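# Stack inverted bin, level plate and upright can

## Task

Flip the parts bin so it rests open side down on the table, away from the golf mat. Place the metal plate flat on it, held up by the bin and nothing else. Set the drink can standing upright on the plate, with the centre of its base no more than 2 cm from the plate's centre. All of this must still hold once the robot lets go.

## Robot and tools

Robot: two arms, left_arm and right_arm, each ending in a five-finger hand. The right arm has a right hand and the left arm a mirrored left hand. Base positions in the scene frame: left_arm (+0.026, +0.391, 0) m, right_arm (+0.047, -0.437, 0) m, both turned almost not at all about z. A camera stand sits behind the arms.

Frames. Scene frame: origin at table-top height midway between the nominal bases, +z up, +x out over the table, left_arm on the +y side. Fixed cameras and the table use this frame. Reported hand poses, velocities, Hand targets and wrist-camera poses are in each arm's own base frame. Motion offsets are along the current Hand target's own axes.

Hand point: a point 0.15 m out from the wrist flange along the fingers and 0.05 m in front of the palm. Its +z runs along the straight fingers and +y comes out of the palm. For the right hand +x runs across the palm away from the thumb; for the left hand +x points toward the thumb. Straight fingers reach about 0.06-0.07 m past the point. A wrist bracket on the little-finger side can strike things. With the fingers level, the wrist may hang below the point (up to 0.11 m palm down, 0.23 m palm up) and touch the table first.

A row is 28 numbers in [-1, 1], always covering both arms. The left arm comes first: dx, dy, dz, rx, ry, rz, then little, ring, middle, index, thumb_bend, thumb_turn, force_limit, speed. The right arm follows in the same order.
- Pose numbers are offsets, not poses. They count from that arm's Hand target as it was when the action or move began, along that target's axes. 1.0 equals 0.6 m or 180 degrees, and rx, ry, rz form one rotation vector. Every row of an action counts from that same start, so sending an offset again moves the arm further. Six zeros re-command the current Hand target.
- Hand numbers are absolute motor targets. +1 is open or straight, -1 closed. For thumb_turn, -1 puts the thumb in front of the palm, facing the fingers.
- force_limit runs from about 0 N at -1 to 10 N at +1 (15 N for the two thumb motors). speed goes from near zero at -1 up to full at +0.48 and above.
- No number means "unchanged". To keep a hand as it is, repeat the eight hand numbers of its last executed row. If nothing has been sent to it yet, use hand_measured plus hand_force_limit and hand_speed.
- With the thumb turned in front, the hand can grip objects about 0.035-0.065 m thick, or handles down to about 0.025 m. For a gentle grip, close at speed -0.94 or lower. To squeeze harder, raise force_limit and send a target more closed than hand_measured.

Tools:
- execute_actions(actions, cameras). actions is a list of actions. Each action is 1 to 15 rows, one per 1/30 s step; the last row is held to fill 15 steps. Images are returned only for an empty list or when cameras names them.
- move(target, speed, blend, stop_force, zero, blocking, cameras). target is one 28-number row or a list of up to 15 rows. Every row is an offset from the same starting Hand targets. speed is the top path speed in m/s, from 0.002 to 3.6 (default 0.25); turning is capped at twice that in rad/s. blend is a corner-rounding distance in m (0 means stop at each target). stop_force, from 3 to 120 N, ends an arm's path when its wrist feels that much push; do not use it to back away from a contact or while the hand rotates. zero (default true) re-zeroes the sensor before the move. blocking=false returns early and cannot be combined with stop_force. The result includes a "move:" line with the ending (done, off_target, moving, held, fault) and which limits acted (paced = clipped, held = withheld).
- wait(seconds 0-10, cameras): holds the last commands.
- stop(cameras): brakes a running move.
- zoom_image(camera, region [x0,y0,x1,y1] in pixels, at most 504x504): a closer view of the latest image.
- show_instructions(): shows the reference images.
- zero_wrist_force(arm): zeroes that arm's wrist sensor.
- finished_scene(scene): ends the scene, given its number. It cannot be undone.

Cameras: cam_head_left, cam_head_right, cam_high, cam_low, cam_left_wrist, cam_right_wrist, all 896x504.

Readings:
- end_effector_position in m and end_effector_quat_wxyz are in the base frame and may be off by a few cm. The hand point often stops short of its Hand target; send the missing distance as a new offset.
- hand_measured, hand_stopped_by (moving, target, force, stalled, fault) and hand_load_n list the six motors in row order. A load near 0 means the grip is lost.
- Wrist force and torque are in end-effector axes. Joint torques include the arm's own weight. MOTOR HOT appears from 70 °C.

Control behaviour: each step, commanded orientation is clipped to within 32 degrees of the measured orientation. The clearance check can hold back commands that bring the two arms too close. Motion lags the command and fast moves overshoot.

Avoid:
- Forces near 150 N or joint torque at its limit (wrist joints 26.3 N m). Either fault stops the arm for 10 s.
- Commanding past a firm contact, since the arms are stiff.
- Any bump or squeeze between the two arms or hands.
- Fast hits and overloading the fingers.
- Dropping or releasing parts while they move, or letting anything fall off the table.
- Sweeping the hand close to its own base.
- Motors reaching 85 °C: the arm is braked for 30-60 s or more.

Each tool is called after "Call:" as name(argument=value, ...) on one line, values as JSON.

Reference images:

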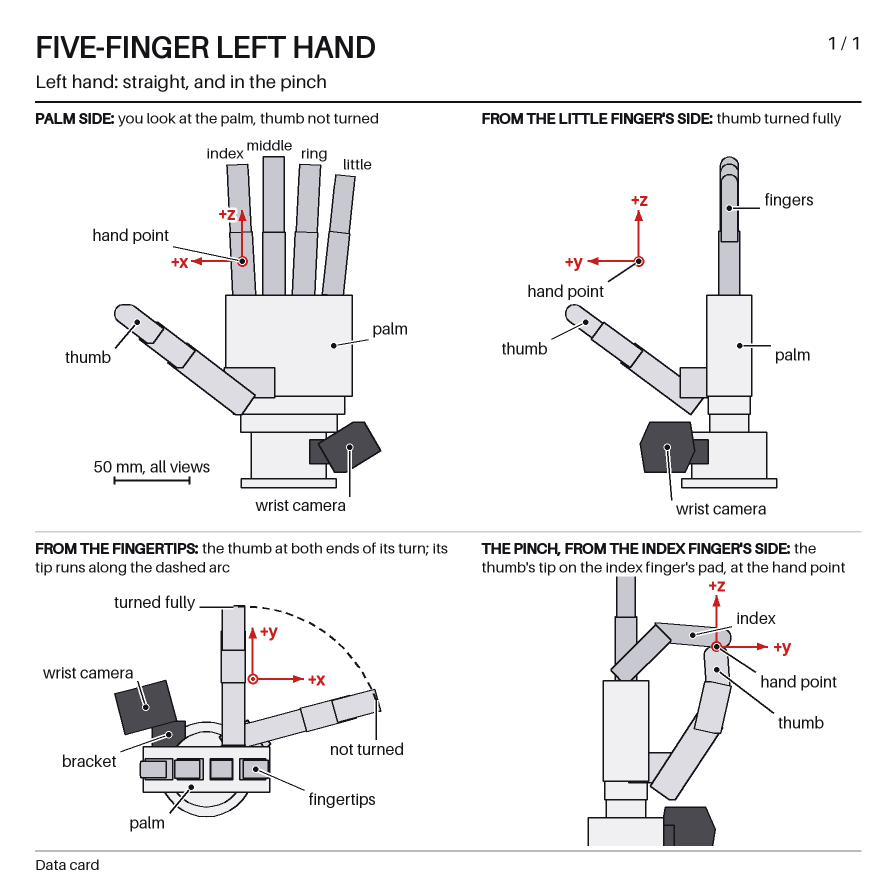

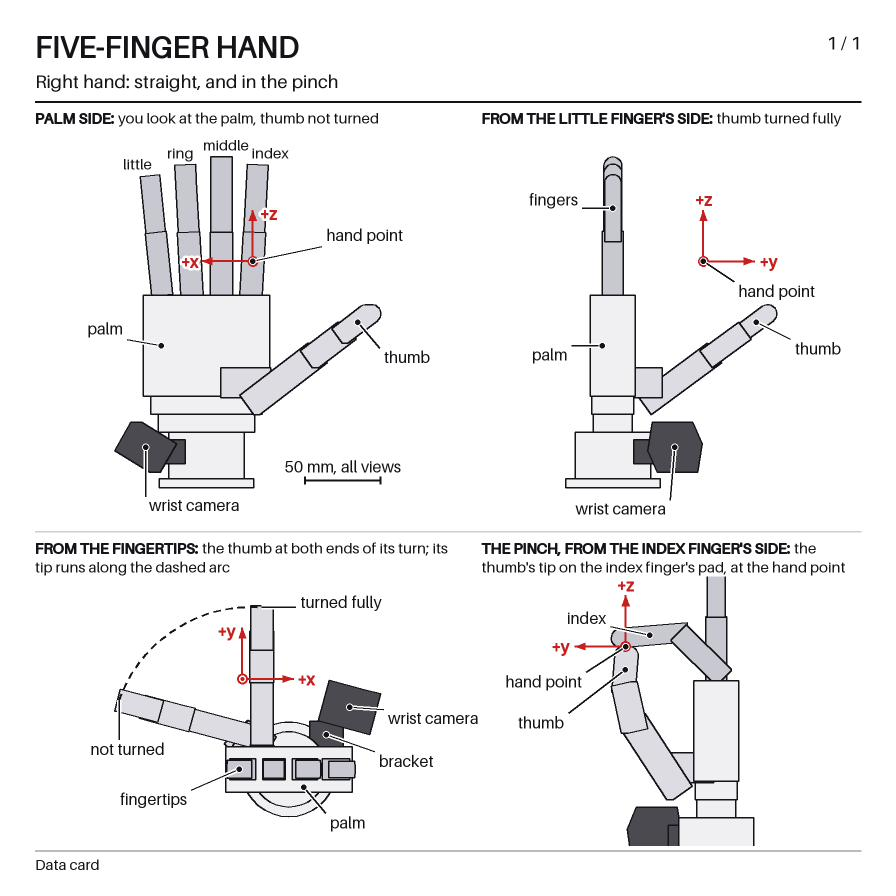

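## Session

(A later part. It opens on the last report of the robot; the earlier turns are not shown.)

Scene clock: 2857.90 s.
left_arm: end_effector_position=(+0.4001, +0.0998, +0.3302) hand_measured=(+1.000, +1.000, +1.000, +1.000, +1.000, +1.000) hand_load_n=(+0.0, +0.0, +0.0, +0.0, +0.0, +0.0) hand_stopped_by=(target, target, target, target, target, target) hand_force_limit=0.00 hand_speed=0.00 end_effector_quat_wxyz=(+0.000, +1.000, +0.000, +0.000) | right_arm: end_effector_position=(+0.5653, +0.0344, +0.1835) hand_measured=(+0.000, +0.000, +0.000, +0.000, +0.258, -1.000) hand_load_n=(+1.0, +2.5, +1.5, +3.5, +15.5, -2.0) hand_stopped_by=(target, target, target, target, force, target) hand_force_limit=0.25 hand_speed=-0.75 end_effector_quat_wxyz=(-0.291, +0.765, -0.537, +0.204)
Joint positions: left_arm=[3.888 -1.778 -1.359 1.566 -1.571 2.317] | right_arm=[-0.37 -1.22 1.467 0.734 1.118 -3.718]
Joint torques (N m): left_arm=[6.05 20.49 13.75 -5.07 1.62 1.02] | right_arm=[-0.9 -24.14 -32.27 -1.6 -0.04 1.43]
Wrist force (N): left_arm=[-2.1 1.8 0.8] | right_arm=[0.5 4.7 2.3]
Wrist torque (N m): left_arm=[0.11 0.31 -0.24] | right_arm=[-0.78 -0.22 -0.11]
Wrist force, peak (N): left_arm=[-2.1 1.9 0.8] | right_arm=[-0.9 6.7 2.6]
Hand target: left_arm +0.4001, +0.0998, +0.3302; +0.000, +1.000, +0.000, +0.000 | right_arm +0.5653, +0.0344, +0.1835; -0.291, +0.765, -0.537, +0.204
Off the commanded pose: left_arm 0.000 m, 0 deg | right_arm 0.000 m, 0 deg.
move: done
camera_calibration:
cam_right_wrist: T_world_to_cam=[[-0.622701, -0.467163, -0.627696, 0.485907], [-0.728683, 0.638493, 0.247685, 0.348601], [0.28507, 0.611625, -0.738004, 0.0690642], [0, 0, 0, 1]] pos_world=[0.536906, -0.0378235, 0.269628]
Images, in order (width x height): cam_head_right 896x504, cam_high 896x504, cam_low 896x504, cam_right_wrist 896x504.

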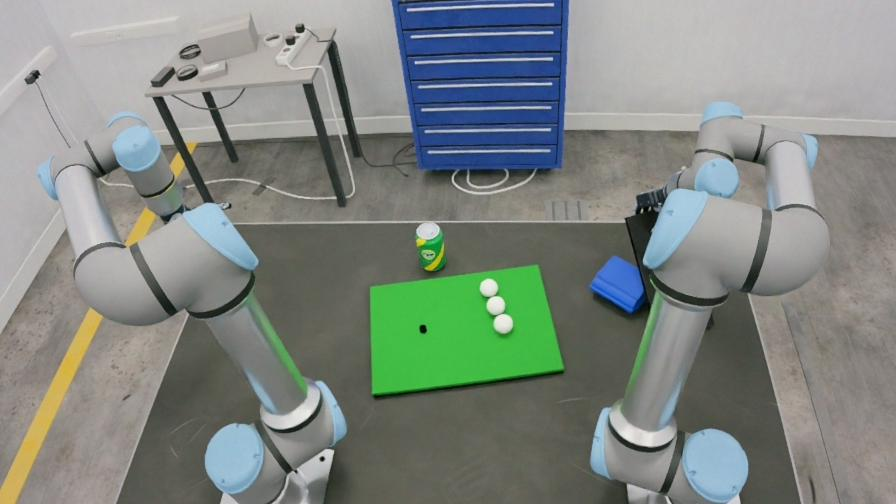

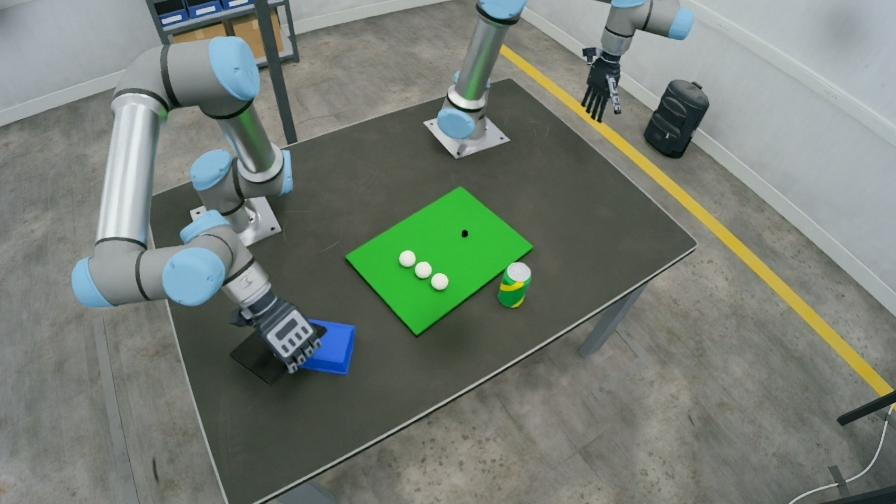

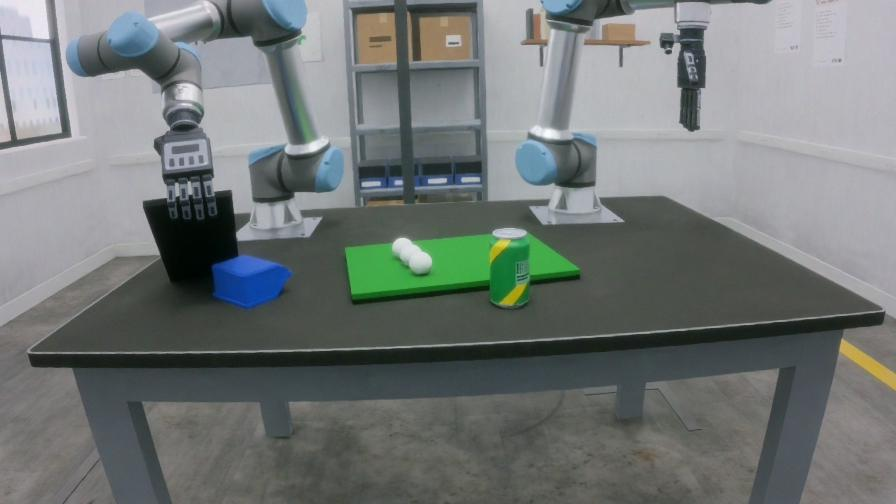

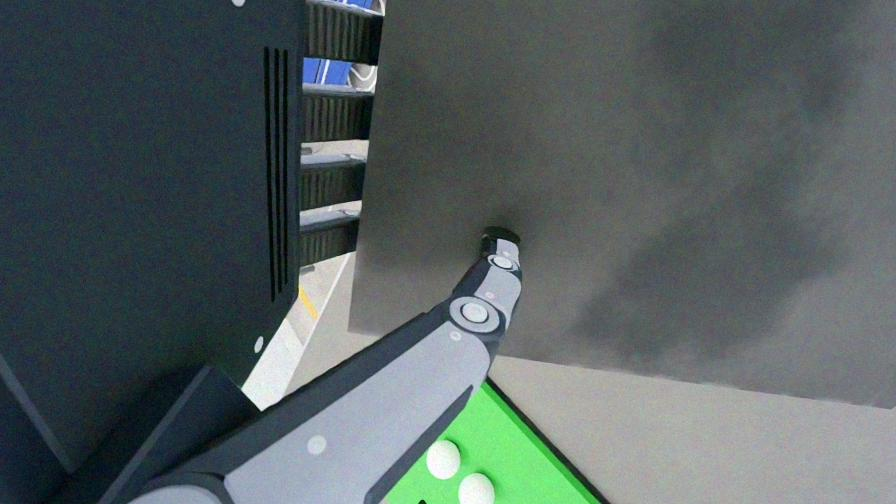

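Call:
move(target=[[0,0,0,0,0,0,1,1,1,1,1,1,0,0, 0,-0.0401,0.0361,0,0,0,0,0,0,0,-0.9,-1,0.25,-0.75],[0,0,0,0,0,0,1,1,1,1,1,1,0,0, -0.0773,-0.0216,0.0194,0,-0.0558,-0.0619,0,0,0,0,-0.9,-1,0.25,-0.75],[0,0,0,0,0,0,1,1,1,1,1,1,0,0, -0.1415,0.0087,-0.0078,0,-0.1078,-0.1197,0,0,0,0,-0.9,-1,0.25,-0.75]], speed=0.12, blend=0.005, cameras=["cam_right_wrist","cam_low","cam_high","cam_head_right"])

Call:
zoom_image(camera="cam_low", region=[120, 150, 370, 330])

Call:
zoom_image(camera="cam_high", region=[190, 240, 440, 420])

Scene clock: 2874.77 s.
left_arm: end_effector_position=(+0.4001, +0.0998, +0.3302) hand_measured=(+1.000, +1.000, +1.000, +1.000, +1.000, +1.000) hand_load_n=(+0.0, +0.0, +0.0, +0.0, -0.5, +0.0) hand_stopped_by=(target, target, target, target, target, target) hand_force_limit=0.00 hand_speed=0.00 end_effector_quat_wxyz=(+0.000, +1.000, +0.000, +0.000) | right_arm: end_effector_position=(+0.5298, +0.1119, +0.1837) hand_measured=(+0.000, +0.000, +0.000, +0.000, +0.258, -1.000) hand_load_n=(+0.0, +0.5, +1.0, +6.5, +15.5, +2.0) hand_stopped_by=(target, target, target, target, force, target) hand_force_limit=0.25 hand_speed=-0.75 end_effector_quat_wxyz=(-0.334, +0.875, -0.329, +0.124)
Joint positions: left_arm=[3.888 -1.778 -1.359 1.566 -1.571 2.317] | right_arm=[-0.287 -1.158 1.434 0.941 0.92 -4.159]
Joint torques (N m): left_arm=[6.1 21.76 14.45 -5.15 1.48 0.94] | right_arm=[7.04 -24.42 -9.59 3.94 -3.85 -1.72]
Wrist force (N): left_arm=[-1.9 1.6 0.7] | right_arm=[-1.3 4.4 2.7]
Wrist torque (N m): left_arm=[0.09 0.28 -0.22] | right_arm=[-0.74 0.30 0.15]
Wrist force, peak (N): left_arm=[-1.9 2.3 0.6] | right_arm=[0.5 8.5 1.5]
Hand target: left_arm +0.4001, +0.0998, +0.3302; +0.000, +1.000, +0.000, +0.000 | right_arm +0.5298, +0.1119, +0.1836; -0.334, +0.875, -0.329, +0.124
Off the commanded pose: left_arm 0.000 m, 0 deg | right_arm 0.000 m, 0 deg.
move: done
camera_calibration:
cam_right_wrist: T_world_to_cam=[[-0.31912, -0.708748, -0.629158, 0.366606], [-0.946506, 0.204829, 0.249343, 0.436886], [-0.0478514, 0.675072, -0.736199, 0.200918], [0, 0, 0, 1]] pos_world=[0.540121, 0.0347106, 0.269634]
Images, in order (width x height): cam_head_right 896x504, cam_high 896x504, cam_low 896x504, cam_right_wrist 896x504.

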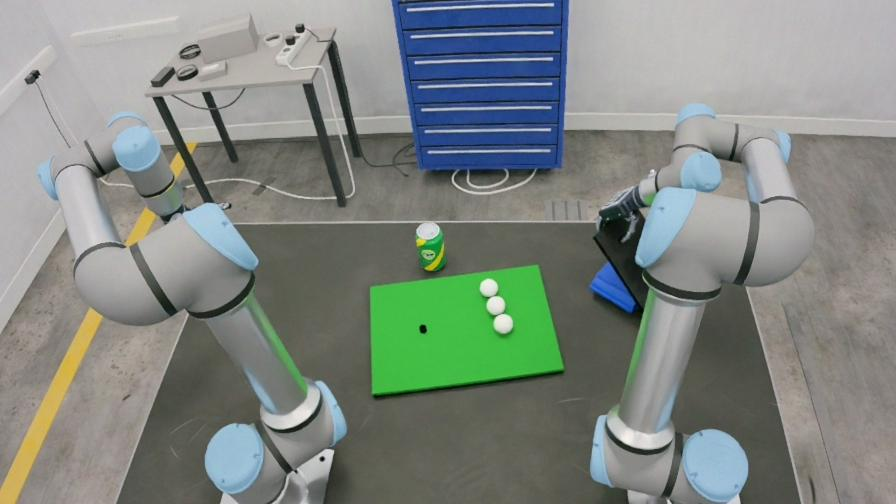

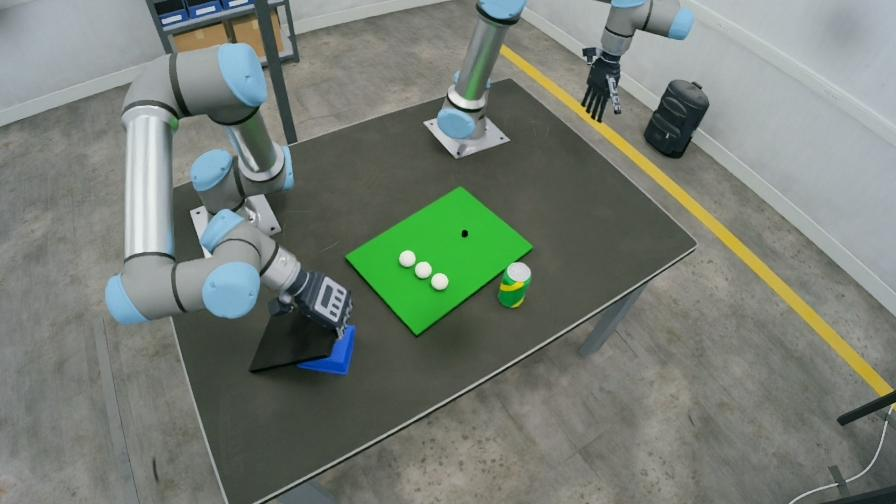

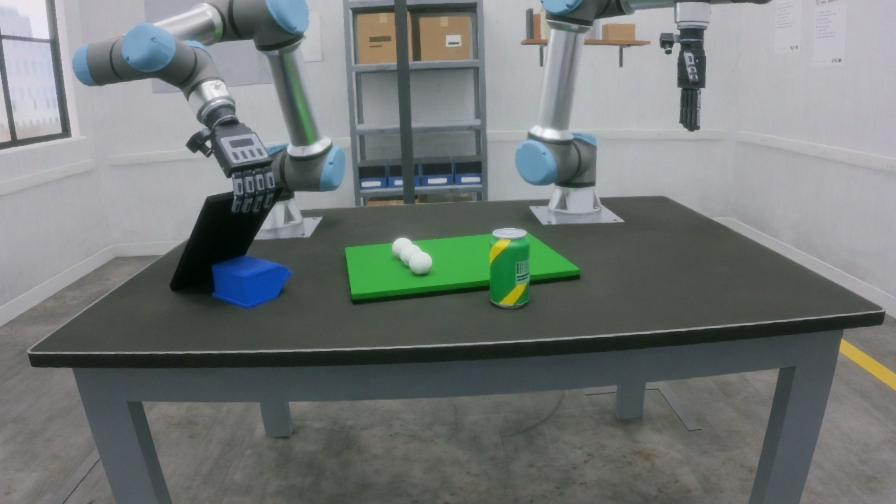

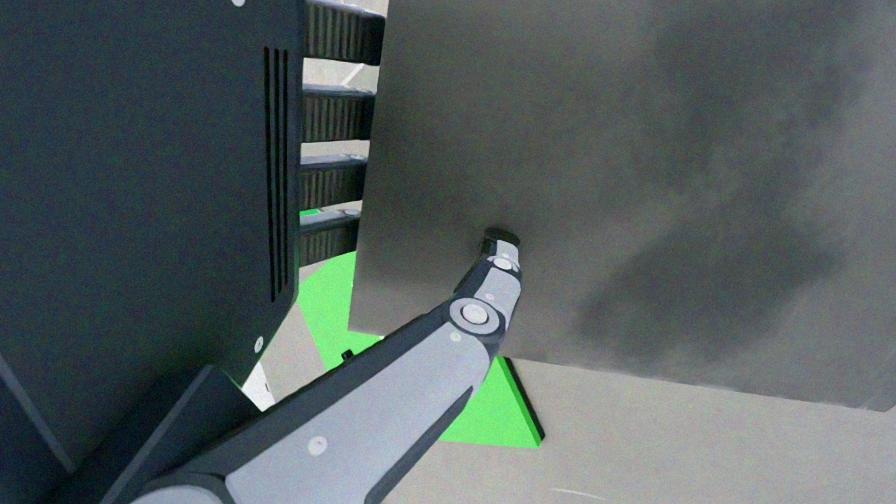

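Scaled by 2.016.

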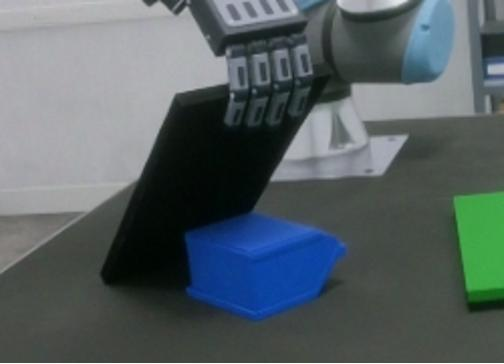

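Scaled by 2.016.

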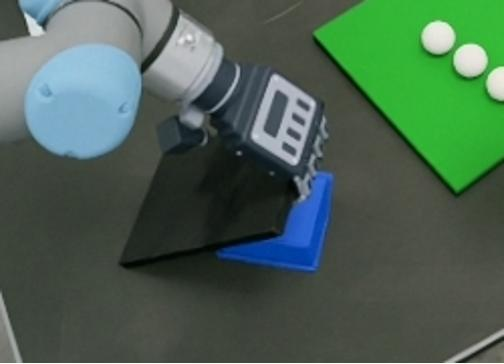

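Call:
move(target=[0,0,0,0,0,0,1,1,1,1,1,1,0,0, 0,-0.0297,0.0268,0,0,0,0,0,0,0,-0.9,-1,0.25,-0.75], speed=0.06, cameras=["cam_low","cam_high","cam_head_right"])

Call:
zoom_image(camera="cam_low", region=[120, 150, 370, 330])

Call:
zoom_image(camera="cam_high", region=[190, 240, 440, 420])

Call:
zoom_image(camera="cam_head_right", region=[550, 180, 800, 360])

Scene clock: 2951.07 s.
left_arm: end_effector_position=(+0.4001, +0.0998, +0.3302) hand_measured=(+1.000, +1.000, +1.000, +1.000, +1.000, +1.000) hand_load_n=(+0.0, +0.0, +0.0, +0.0, -0.5, +0.0) hand_stopped_by=(target, target, target, target, target, target) hand_force_limit=0.00 hand_speed=0.00 end_effector_quat_wxyz=(+0.000, +1.000, +0.000, +0.000) | right_arm: end_effector_position=(+0.5456, +0.1299, +0.1835) hand_measured=(+0.000, +0.000, +0.000, +0.000, +0.258, -1.000) hand_load_n=(+0.0, +0.5, +1.5, +5.5, +16.5, +0.5) hand_stopped_by=(target, target, target, target, force, target) hand_force_limit=0.25 hand_speed=-0.75 end_effector_quat_wxyz=(-0.334, +0.875, -0.329, +0.124)
Joint positions: left_arm=[3.888 -1.778 -1.359 1.566 -1.571 2.317] | right_arm=[-0.24 -1.124 1.376 0.932 0.937 -4.105]
Joint torques (N m): left_arm=[5.24 21.14 14.6 -5.1 1.48 0.91] | right_arm=[8.36 -26.44 -30.85 -0.37 -1.44 1.5]
Wrist force (N): left_arm=[-1.7 2.1 0.4] | right_arm=[-0.7 6.4 2.6]
Wrist torque (N m): left_arm=[0.18 0.25 -0.24] | right_arm=[-0.69 0.22 -0.03]
Wrist force, peak (N): left_arm=[-1.7 2.2 0.9] | right_arm=[-0.9 7.2 2.3]
Hand target: left_arm +0.4001, +0.0998, +0.3302; +0.000, +1.000, +0.000, +0.000 | right_arm +0.5456, +0.1299, +0.1835; -0.334, +0.875, -0.329, +0.124
Off the commanded pose: left_arm 0.000 m, 0 deg | right_arm 0.000 m, 0 deg.
move: done
Images, in order (width x height): cam_head_right 896x504, cam_high 896x504, cam_low 896x504.

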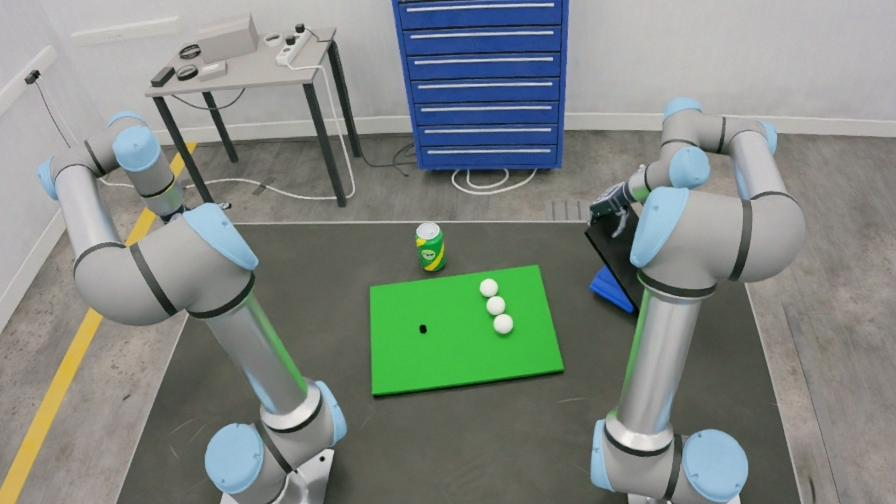

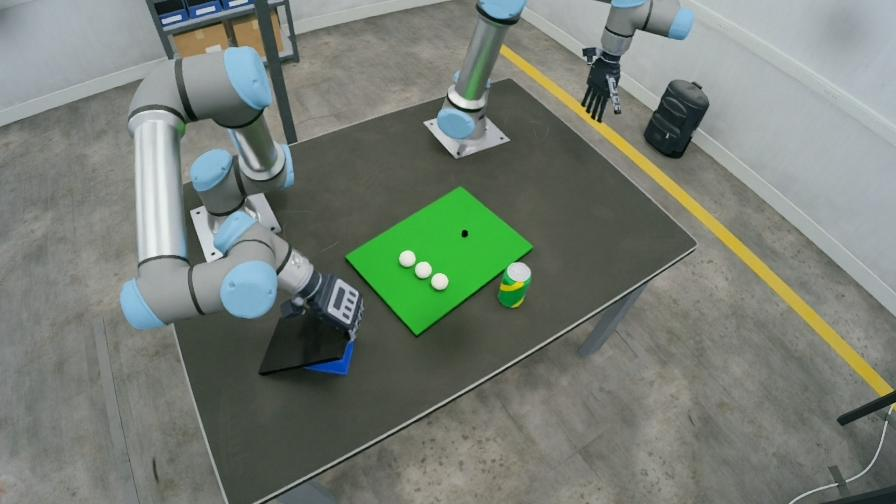

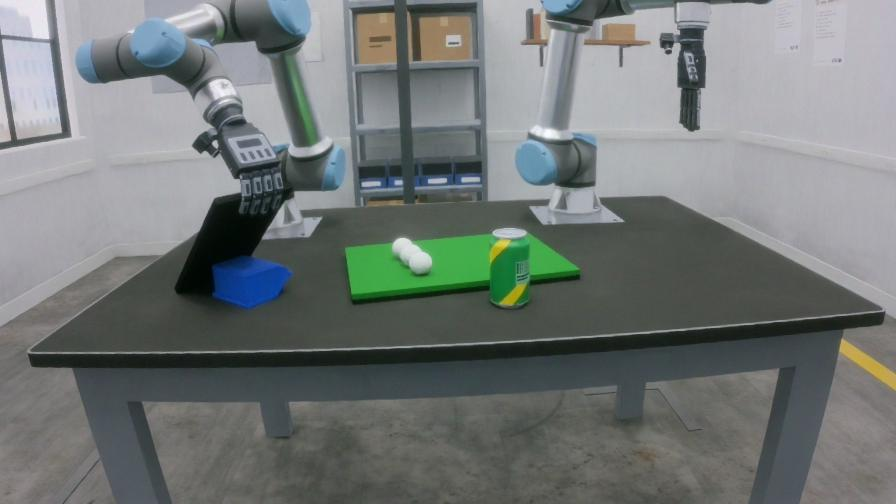

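Scaled by 2.016.

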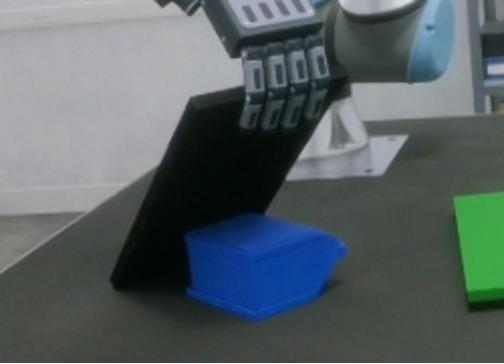

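Scaled by 2.016.

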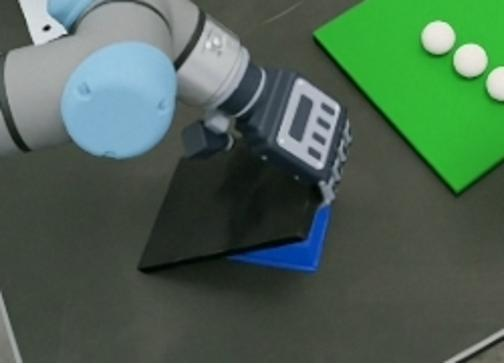

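Scaled by 2.016.

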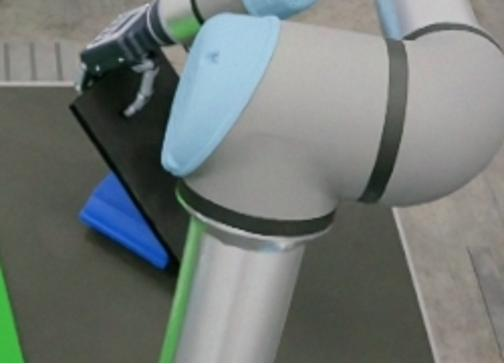

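Call:
move(target=[0,0,0,0,0,0,1,1,1,1,1,1,0,0, 0,0,0.0454,-0.0333,0,0,0,0,0,0,-0.9,-1,0.25,-0.75], speed=0.05, cameras=["cam_low"])

Call:
zoom_image(camera="cam_low", region=[150, 180, 320, 320])

Scene clock: 2968.50 s.
left_arm: end_effector_position=(+0.4001, +0.0998, +0.3302) hand_measured=(+1.000, +1.000, +1.000, +1.000, +1.000, +1.000) hand_load_n=(+0.0, +0.0, +0.0, +0.0, +0.0, +0.0) hand_stopped_by=(target, target, target, target, target, target) hand_force_limit=0.00 hand_speed=0.00 end_effector_quat_wxyz=(+0.000, +1.000, +0.000, +0.000) | right_arm: end_effector_position=(+0.5575, +0.1436, +0.1632) hand_measured=(+0.000, +0.000, +0.000, +0.000, +0.258, -1.000) hand_load_n=(+0.0, +0.5, +1.0, +4.5, +16.5, +1.0) hand_stopped_by=(target, target, target, target, force, target) hand_force_limit=0.25 hand_speed=-0.75 end_effector_quat_wxyz=(-0.288, +0.891, -0.335, +0.106)
Joint positions: left_arm=[3.888 -1.778 -1.359 1.566 -1.571 2.317] | right_arm=[-0.164 -1.042 1.281 0.972 1.049 -4.061]
Joint torques (N m): left_arm=[5.81 21.03 13.47 -4.96 1.45 0.99] | right_arm=[7.75 -30.84 -32.64 3.98 -0.87 1.3]
Wrist force (N): left_arm=[-1.4 2.0 0.6] | right_arm=[-0.6 5.6 2.4]
Wrist torque (N m): left_arm=[0.15 0.20 -0.20] | right_arm=[-0.48 0.20 -0.02]
Wrist force, peak (N): left_arm=[-2.0 2.1 0.3] | right_arm=[-0.4 7.1 2.9]
Hand target: left_arm +0.4001, +0.0998, +0.3302; +0.000, +1.000, +0.000, +0.000 | right_arm +0.5575, +0.1437, +0.1632; -0.288, +0.891, -0.335, +0.106
Off the commanded pose: left_arm 0.000 m, 0 deg | right_arm 0.000 m, 0 deg.
move: done
Images, in order (width x height): cam_low 896x504.

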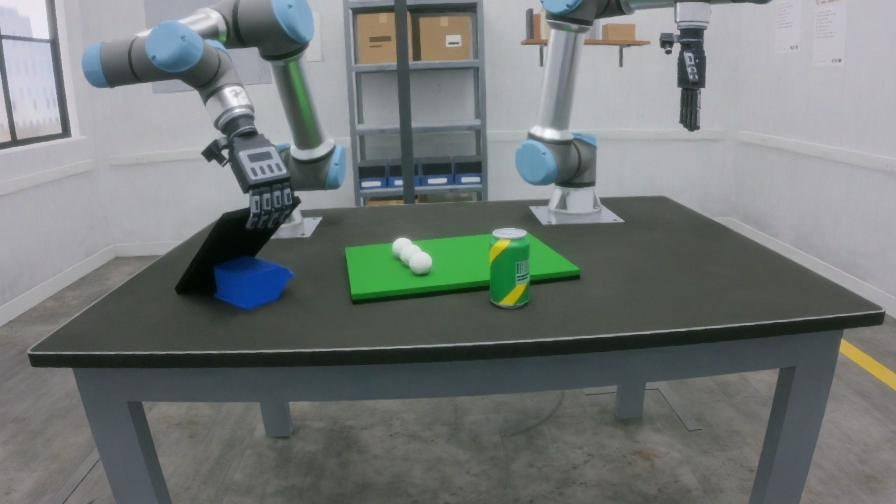

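Scaled by 2.965.

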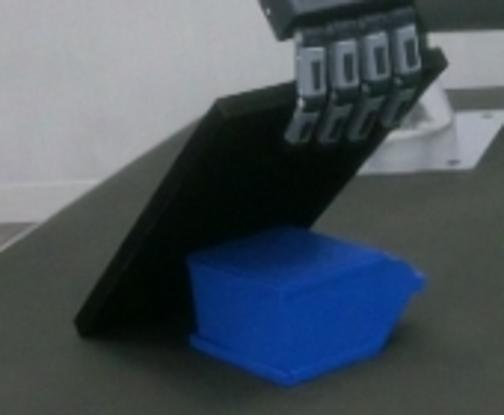

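Call:
move(target=[0,0,0,0,0,0,1,1,1,1,1,1,0,0, 0,0.001,0.0568,-0.0667,0,0,0,0,0,0,-0.9,-1,0.25,-0.75], speed=0.05, cameras=["cam_low","cam_high"])

Call:
zoom_image(camera="cam_low", region=[150, 180, 320, 320])

Scene clock: 2982.37 s.
left_arm: end_effector_position=(+0.4001, +0.0998, +0.3302) hand_measured=(+1.000, +1.000, +1.000, +1.000, +1.000, +1.000) hand_load_n=(+0.0, +0.0, +0.0, +0.0, +0.0, +0.0) hand_stopped_by=(target, target, target, target, target, target) hand_force_limit=0.00 hand_speed=0.00 end_effector_quat_wxyz=(+0.000, +1.000, +0.000, +0.000) | right_arm: end_effector_position=(+0.5702, +0.1583, +0.1352) hand_measured=(+0.000, +0.000, +0.000, +0.000, +0.254, -1.000) hand_load_n=(+0.0, +0.0, +0.0, +0.5, +0.0, +0.0) hand_stopped_by=(target, target, target, target, force, target) hand_force_limit=0.25 hand_speed=-0.75 end_effector_quat_wxyz=(-0.193, +0.916, -0.344, +0.071)
Joint positions: left_arm=[3.888 -1.778 -1.359 1.566 -1.571 2.317] | right_arm=[-0.054 -0.884 1.082 1.111 1.246 -4.004]
Joint torques (N m): left_arm=[5.13 21.08 13.69 -5.08 1.25 0.73] | right_arm=[7 -32.71 -29.77 4.46 0.81 1.33]
Wrist force (N): left_arm=[-1.7 1.8 0.8] | right_arm=[-0.4 -0.2 -0.5]
Wrist torque (N m): left_arm=[0.12 0.27 -0.22] | right_arm=[-0.04 0.07 -0.07]
Wrist force, peak (N): left_arm=[-1.8 2.4 0.5] | right_arm=[-0.5 6.4 3.0]
Hand target: left_arm +0.4001, +0.0998, +0.3302; +0.000, +1.000, +0.000, +0.000 | right_arm +0.5702, +0.1584, +0.1352; -0.193, +0.916, -0.344, +0.071
Off the commanded pose: left_arm 0.000 m, 0 deg | right_arm 0.000 m, 0 deg.
move: done
Images, in order (width x height): cam_high 896x504, cam_low 896x504.

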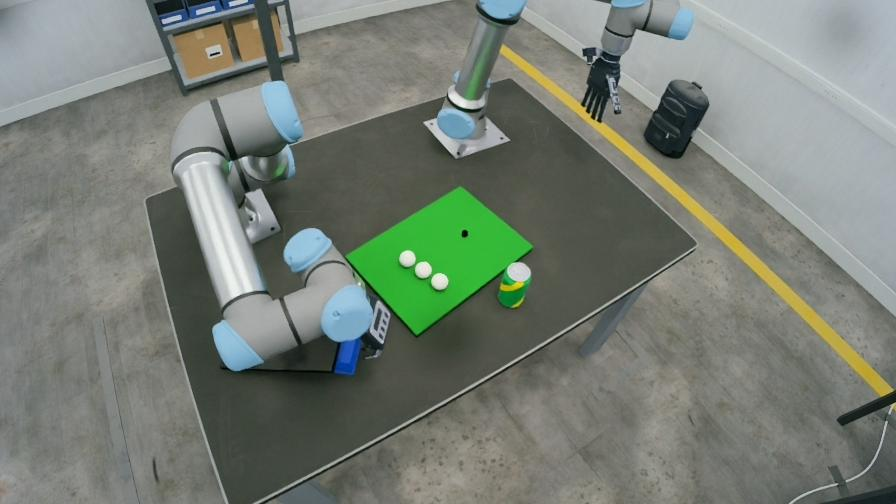

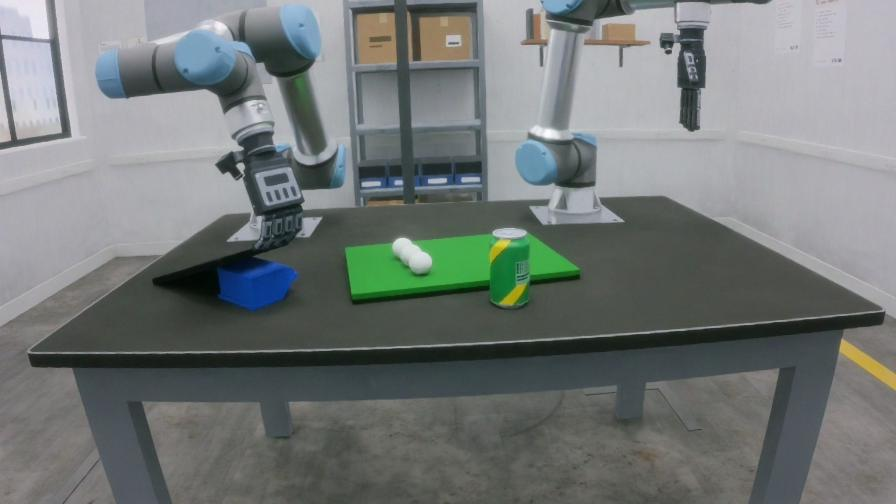

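Scaled by 2.965.

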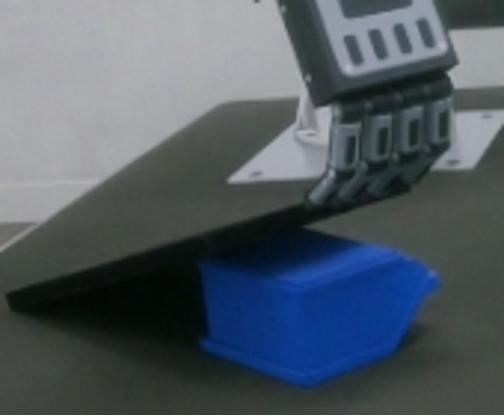

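Call:
move(target=[[0,0,0,0,0,0,1,1,1,1,1,1,0,0, 0,-0.11,-0.0422,0,0,0,0,0,0,0,1,-1,0.25,-0.6],[0,0,0,0,0,0,1,1,1,1,1,1,0,0, 0,-0.11,-0.0922,-0.1333,0,0,0,0,0,0,1,-1,0.25,-0.6]], speed=0.1, blend=0.01, cameras=["cam_low","cam_high","cam_right_wrist","cam_head_right"])

Call:
zoom_image(camera="cam_low", region=[150, 180, 320, 320])

Scene clock: 3034.83 s.
left_arm: end_effector_position=(+0.4001, +0.0998, +0.3302) hand_measured=(+1.000, +1.000, +1.000, +1.000, +1.000, +1.000) hand_load_n=(+0.0, +0.0, +0.5, +0.0, +0.0, +0.0) hand_stopped_by=(target, target, target, target, target, target) hand_force_limit=0.00 hand_speed=0.00 end_effector_quat_wxyz=(+0.000, +1.000, +0.000, +0.000) | right_arm: end_effector_position=(+0.5939, +0.1864, +0.2117) hand_measured=(+0.000, +0.000, +0.000, +0.000, +1.000, -1.000) hand_load_n=(+0.0, +0.0, +0.0, +0.0, +0.0, +0.0) hand_stopped_by=(target, target, target, target, target, target) hand_force_limit=0.25 hand_speed=-0.60 end_effector_quat_wxyz=(-0.027, +0.936, -0.350, +0.031)
Joint positions: left_arm=[3.888 -1.778 -1.359 1.566 -1.571 2.317] | right_arm=[0.11 -0.409 0.035 1.865 1.551 -3.886]
Joint torques (N m): left_arm=[5.55 20.88 12.97 -5.03 1.44 1.01] | right_arm=[6.64 -62.5 -28.58 4.57 1.58 1.3]
Wrist force (N): left_arm=[-1.8 1.8 0.5] | right_arm=[-0.7 -0.1 -1.0]
Wrist torque (N m): left_arm=[0.12 0.27 -0.23] | right_arm=[-0.06 0.13 -0.09]
Wrist force, peak (N): left_arm=[-2.1 1.9 0.7] | right_arm=[-0.8 -0.1 -1.1]
Hand target: left_arm +0.4001, +0.0998, +0.3302; +0.000, +1.000, +0.000, +0.000 | right_arm +0.5955, +0.1869, +0.2124; +0.001, +0.936, -0.351, -0.002
Off the commanded pose: left_arm 0.000 m, 0 deg | right_arm 0.002 m, 5 deg.
elbow stopped short (right arm): the move would have taken joint 3 (elbow) straighter than the controller allows.
move: off_target (right_arm)
camera_calibration:
cam_right_wrist: T_world_to_cam=[[-0.466325, -0.883945, -0.0343876, 0.451688], [-0.798126, 0.403652, 0.447281, 0.308146], [-0.381491, 0.236024, -0.893732, 0.487556], [0, 0, 0, 1]] pos_world=[0.642571, 0.159809, 0.313449]
Images, in order (width x height): cam_head_right 896x504, cam_high 896x504, cam_low 896x504, cam_right_wrist 896x504.

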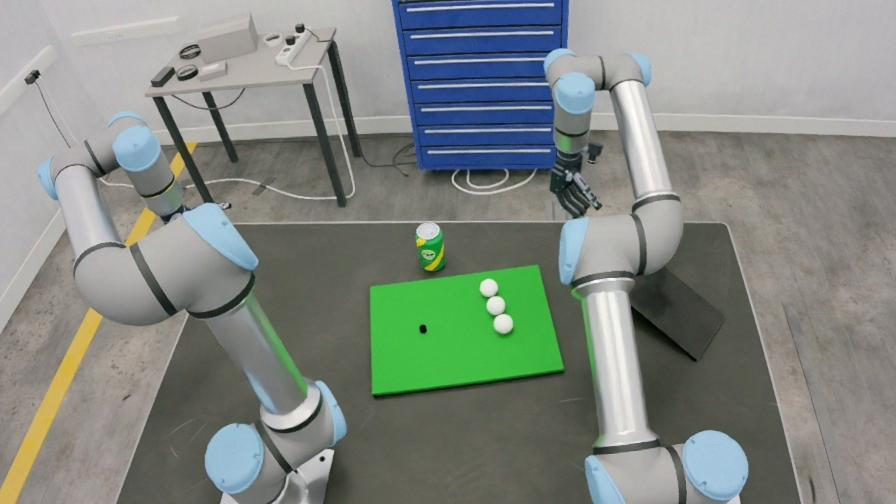

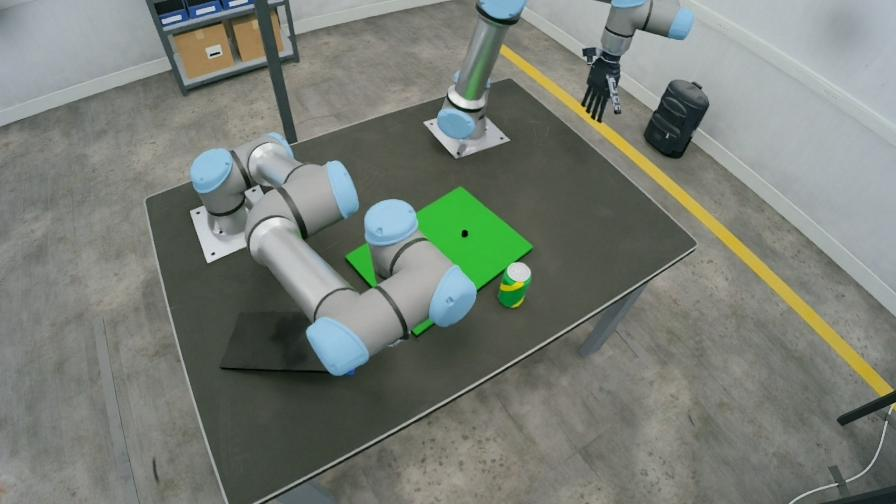

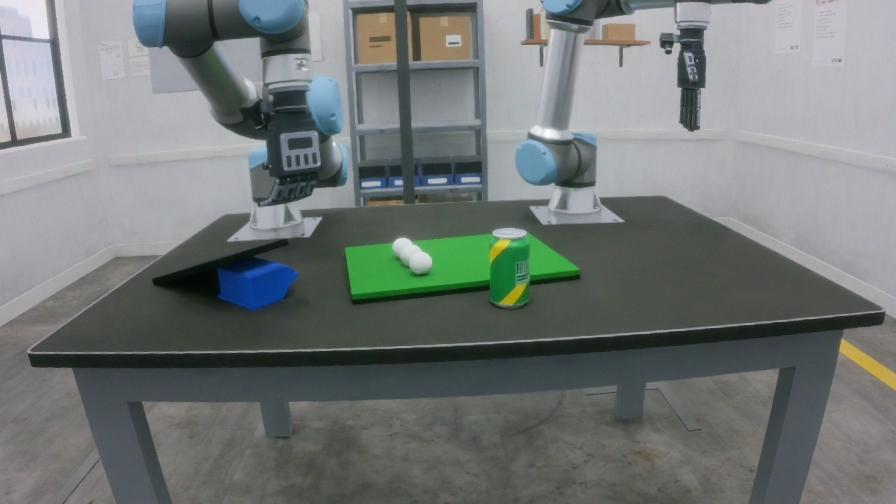

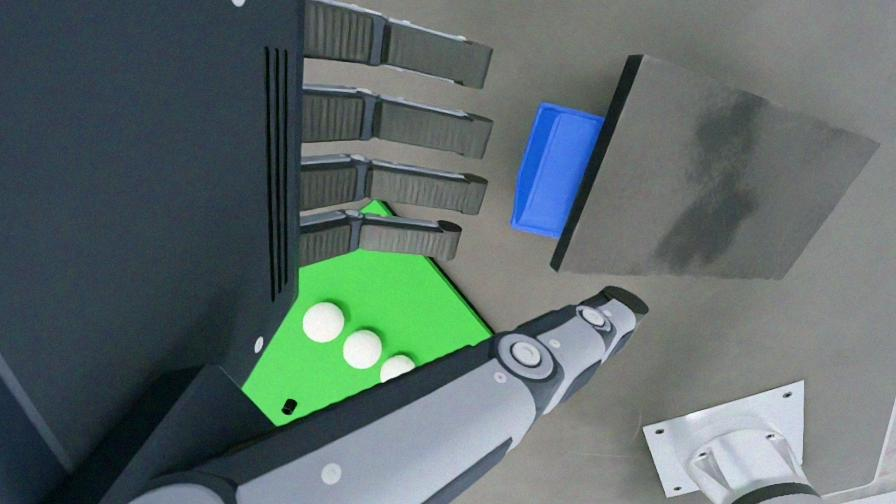

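Scaled by 2.965.

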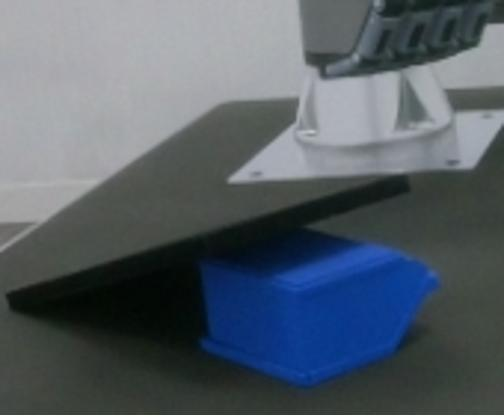

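Call:
zoom_image(camera="cam_right_wrist", region=[480, 40, 720, 290])

Scaled by 2.016.

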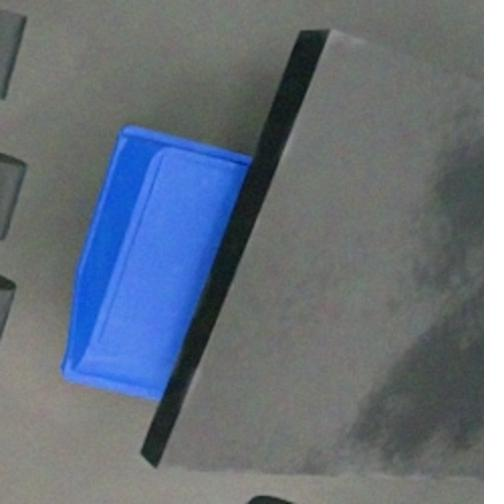

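Call:
move(target=[[0,0,0,0,0,0,1,1,1,1,1,1,0,0, -0.0241,0.0640,0.1197,0.0917,-0.002,-0.0139,0,0,0,0,1,-1,0.25,-0.6],[0,0,0,0,0,0,1,1,1,1,1,1,0,0, -0.0234,0.0826,0.174,0.0917,-0.002,-0.0139,0,0,0,0,1,-1,0.25,-0.6]], speed=0.12, cameras=["cam_low","cam_right_wrist"])

Call:
zoom_image(camera="cam_low", region=[150, 180, 320, 320])

Scene clock: 3113.07 s.
left_arm: end_effector_position=(+0.4001, +0.0998, +0.3302) hand_measured=(+1.000, +1.000, +1.000, +1.000, +1.000, +1.000) hand_load_n=(+0.0, +0.0, +0.0, +0.0, +0.0, +0.0) hand_stopped_by=(target, target, target, target, target, target) hand_force_limit=0.00 hand_speed=0.00 end_effector_quat_wxyz=(+0.000, +1.000, +0.000, +0.000) | right_arm: end_effector_position=(+0.5517, +0.1587, +0.1083) hand_measured=(+0.000, +0.000, +0.000, +0.000, +1.000, -1.000) hand_load_n=(+0.0, +0.0, +0.0, +0.0, -0.5, +0.0) hand_stopped_by=(target, target, target, target, target, target) hand_force_limit=0.25 hand_speed=-0.60 end_effector_quat_wxyz=(-0.134, +0.934, -0.328, +0.045)
Joint positions: left_arm=[3.888 -1.778 -1.359 1.566 -1.571 2.317] | right_arm=[-0.007 -0.834 1.078 1.151 1.347 -4.025]
Joint torques (N m): left_arm=[5.24 20.46 12.83 -5.02 1.68 1.06] | right_arm=[-6.37 -55.62 -7.78 0.03 -1.72 -1.42]
Wrist force (N): left_arm=[-1.6 1.5 0.5] | right_arm=[-0.6 -0.1 -0.6]
Wrist torque (N m): left_arm=[0.08 0.23 -0.21] | right_arm=[-0.04 0.08 0.00]
Wrist force, peak (N): left_arm=[-1.7 2.3 0.6] | right_arm=[-1.0 -0.4 -1.6]
Hand target: left_arm +0.4001, +0.0998, +0.3302; +0.000, +1.000, +0.000, +0.000 | right_arm +0.5517, +0.1587, +0.1083; -0.134, +0.934, -0.328, +0.045
Off the commanded pose: left_arm 0.000 m, 0 deg | right_arm 0.000 m, 0 deg.
move: done
camera_calibration:
cam_right_wrist: T_world_to_cam=[[-0.41009, -0.877629, -0.248179, 0.395108], [-0.859497, 0.280848, 0.427071, 0.387522], [-0.305109, 0.388447, -0.869492, 0.316639], [0, 0, 0, 1]] pos_world=[0.591713, 0.114926, 0.207874]
Images, in order (width x height): cam_low 896x504, cam_right_wrist 896x504.

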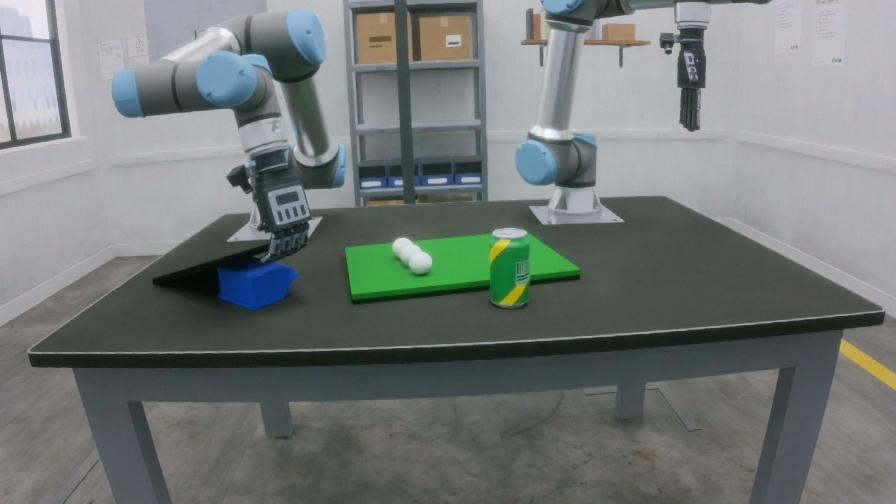

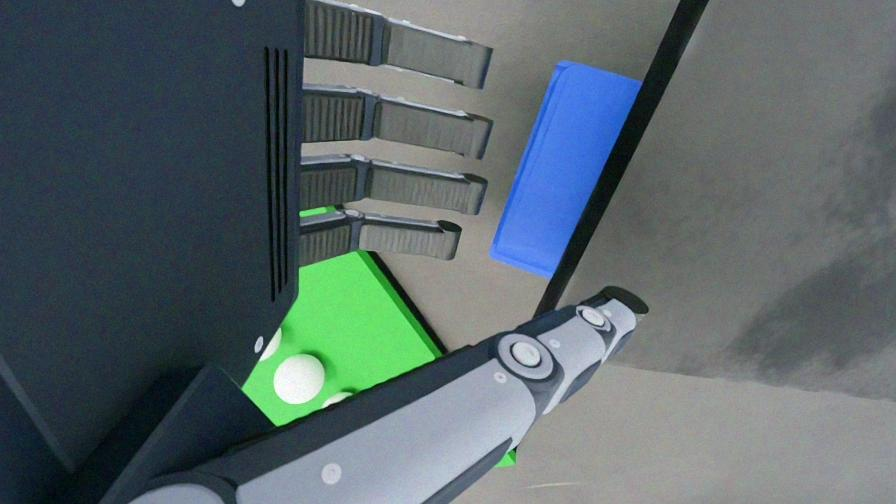

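Scaled by 2.965.

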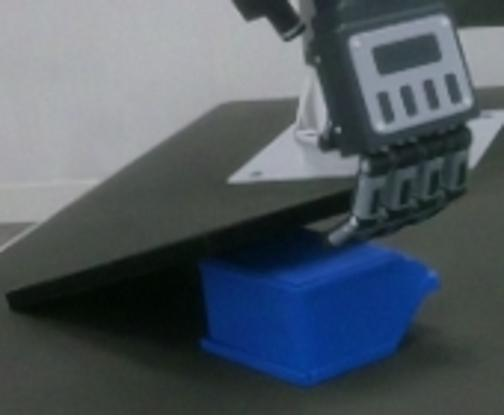

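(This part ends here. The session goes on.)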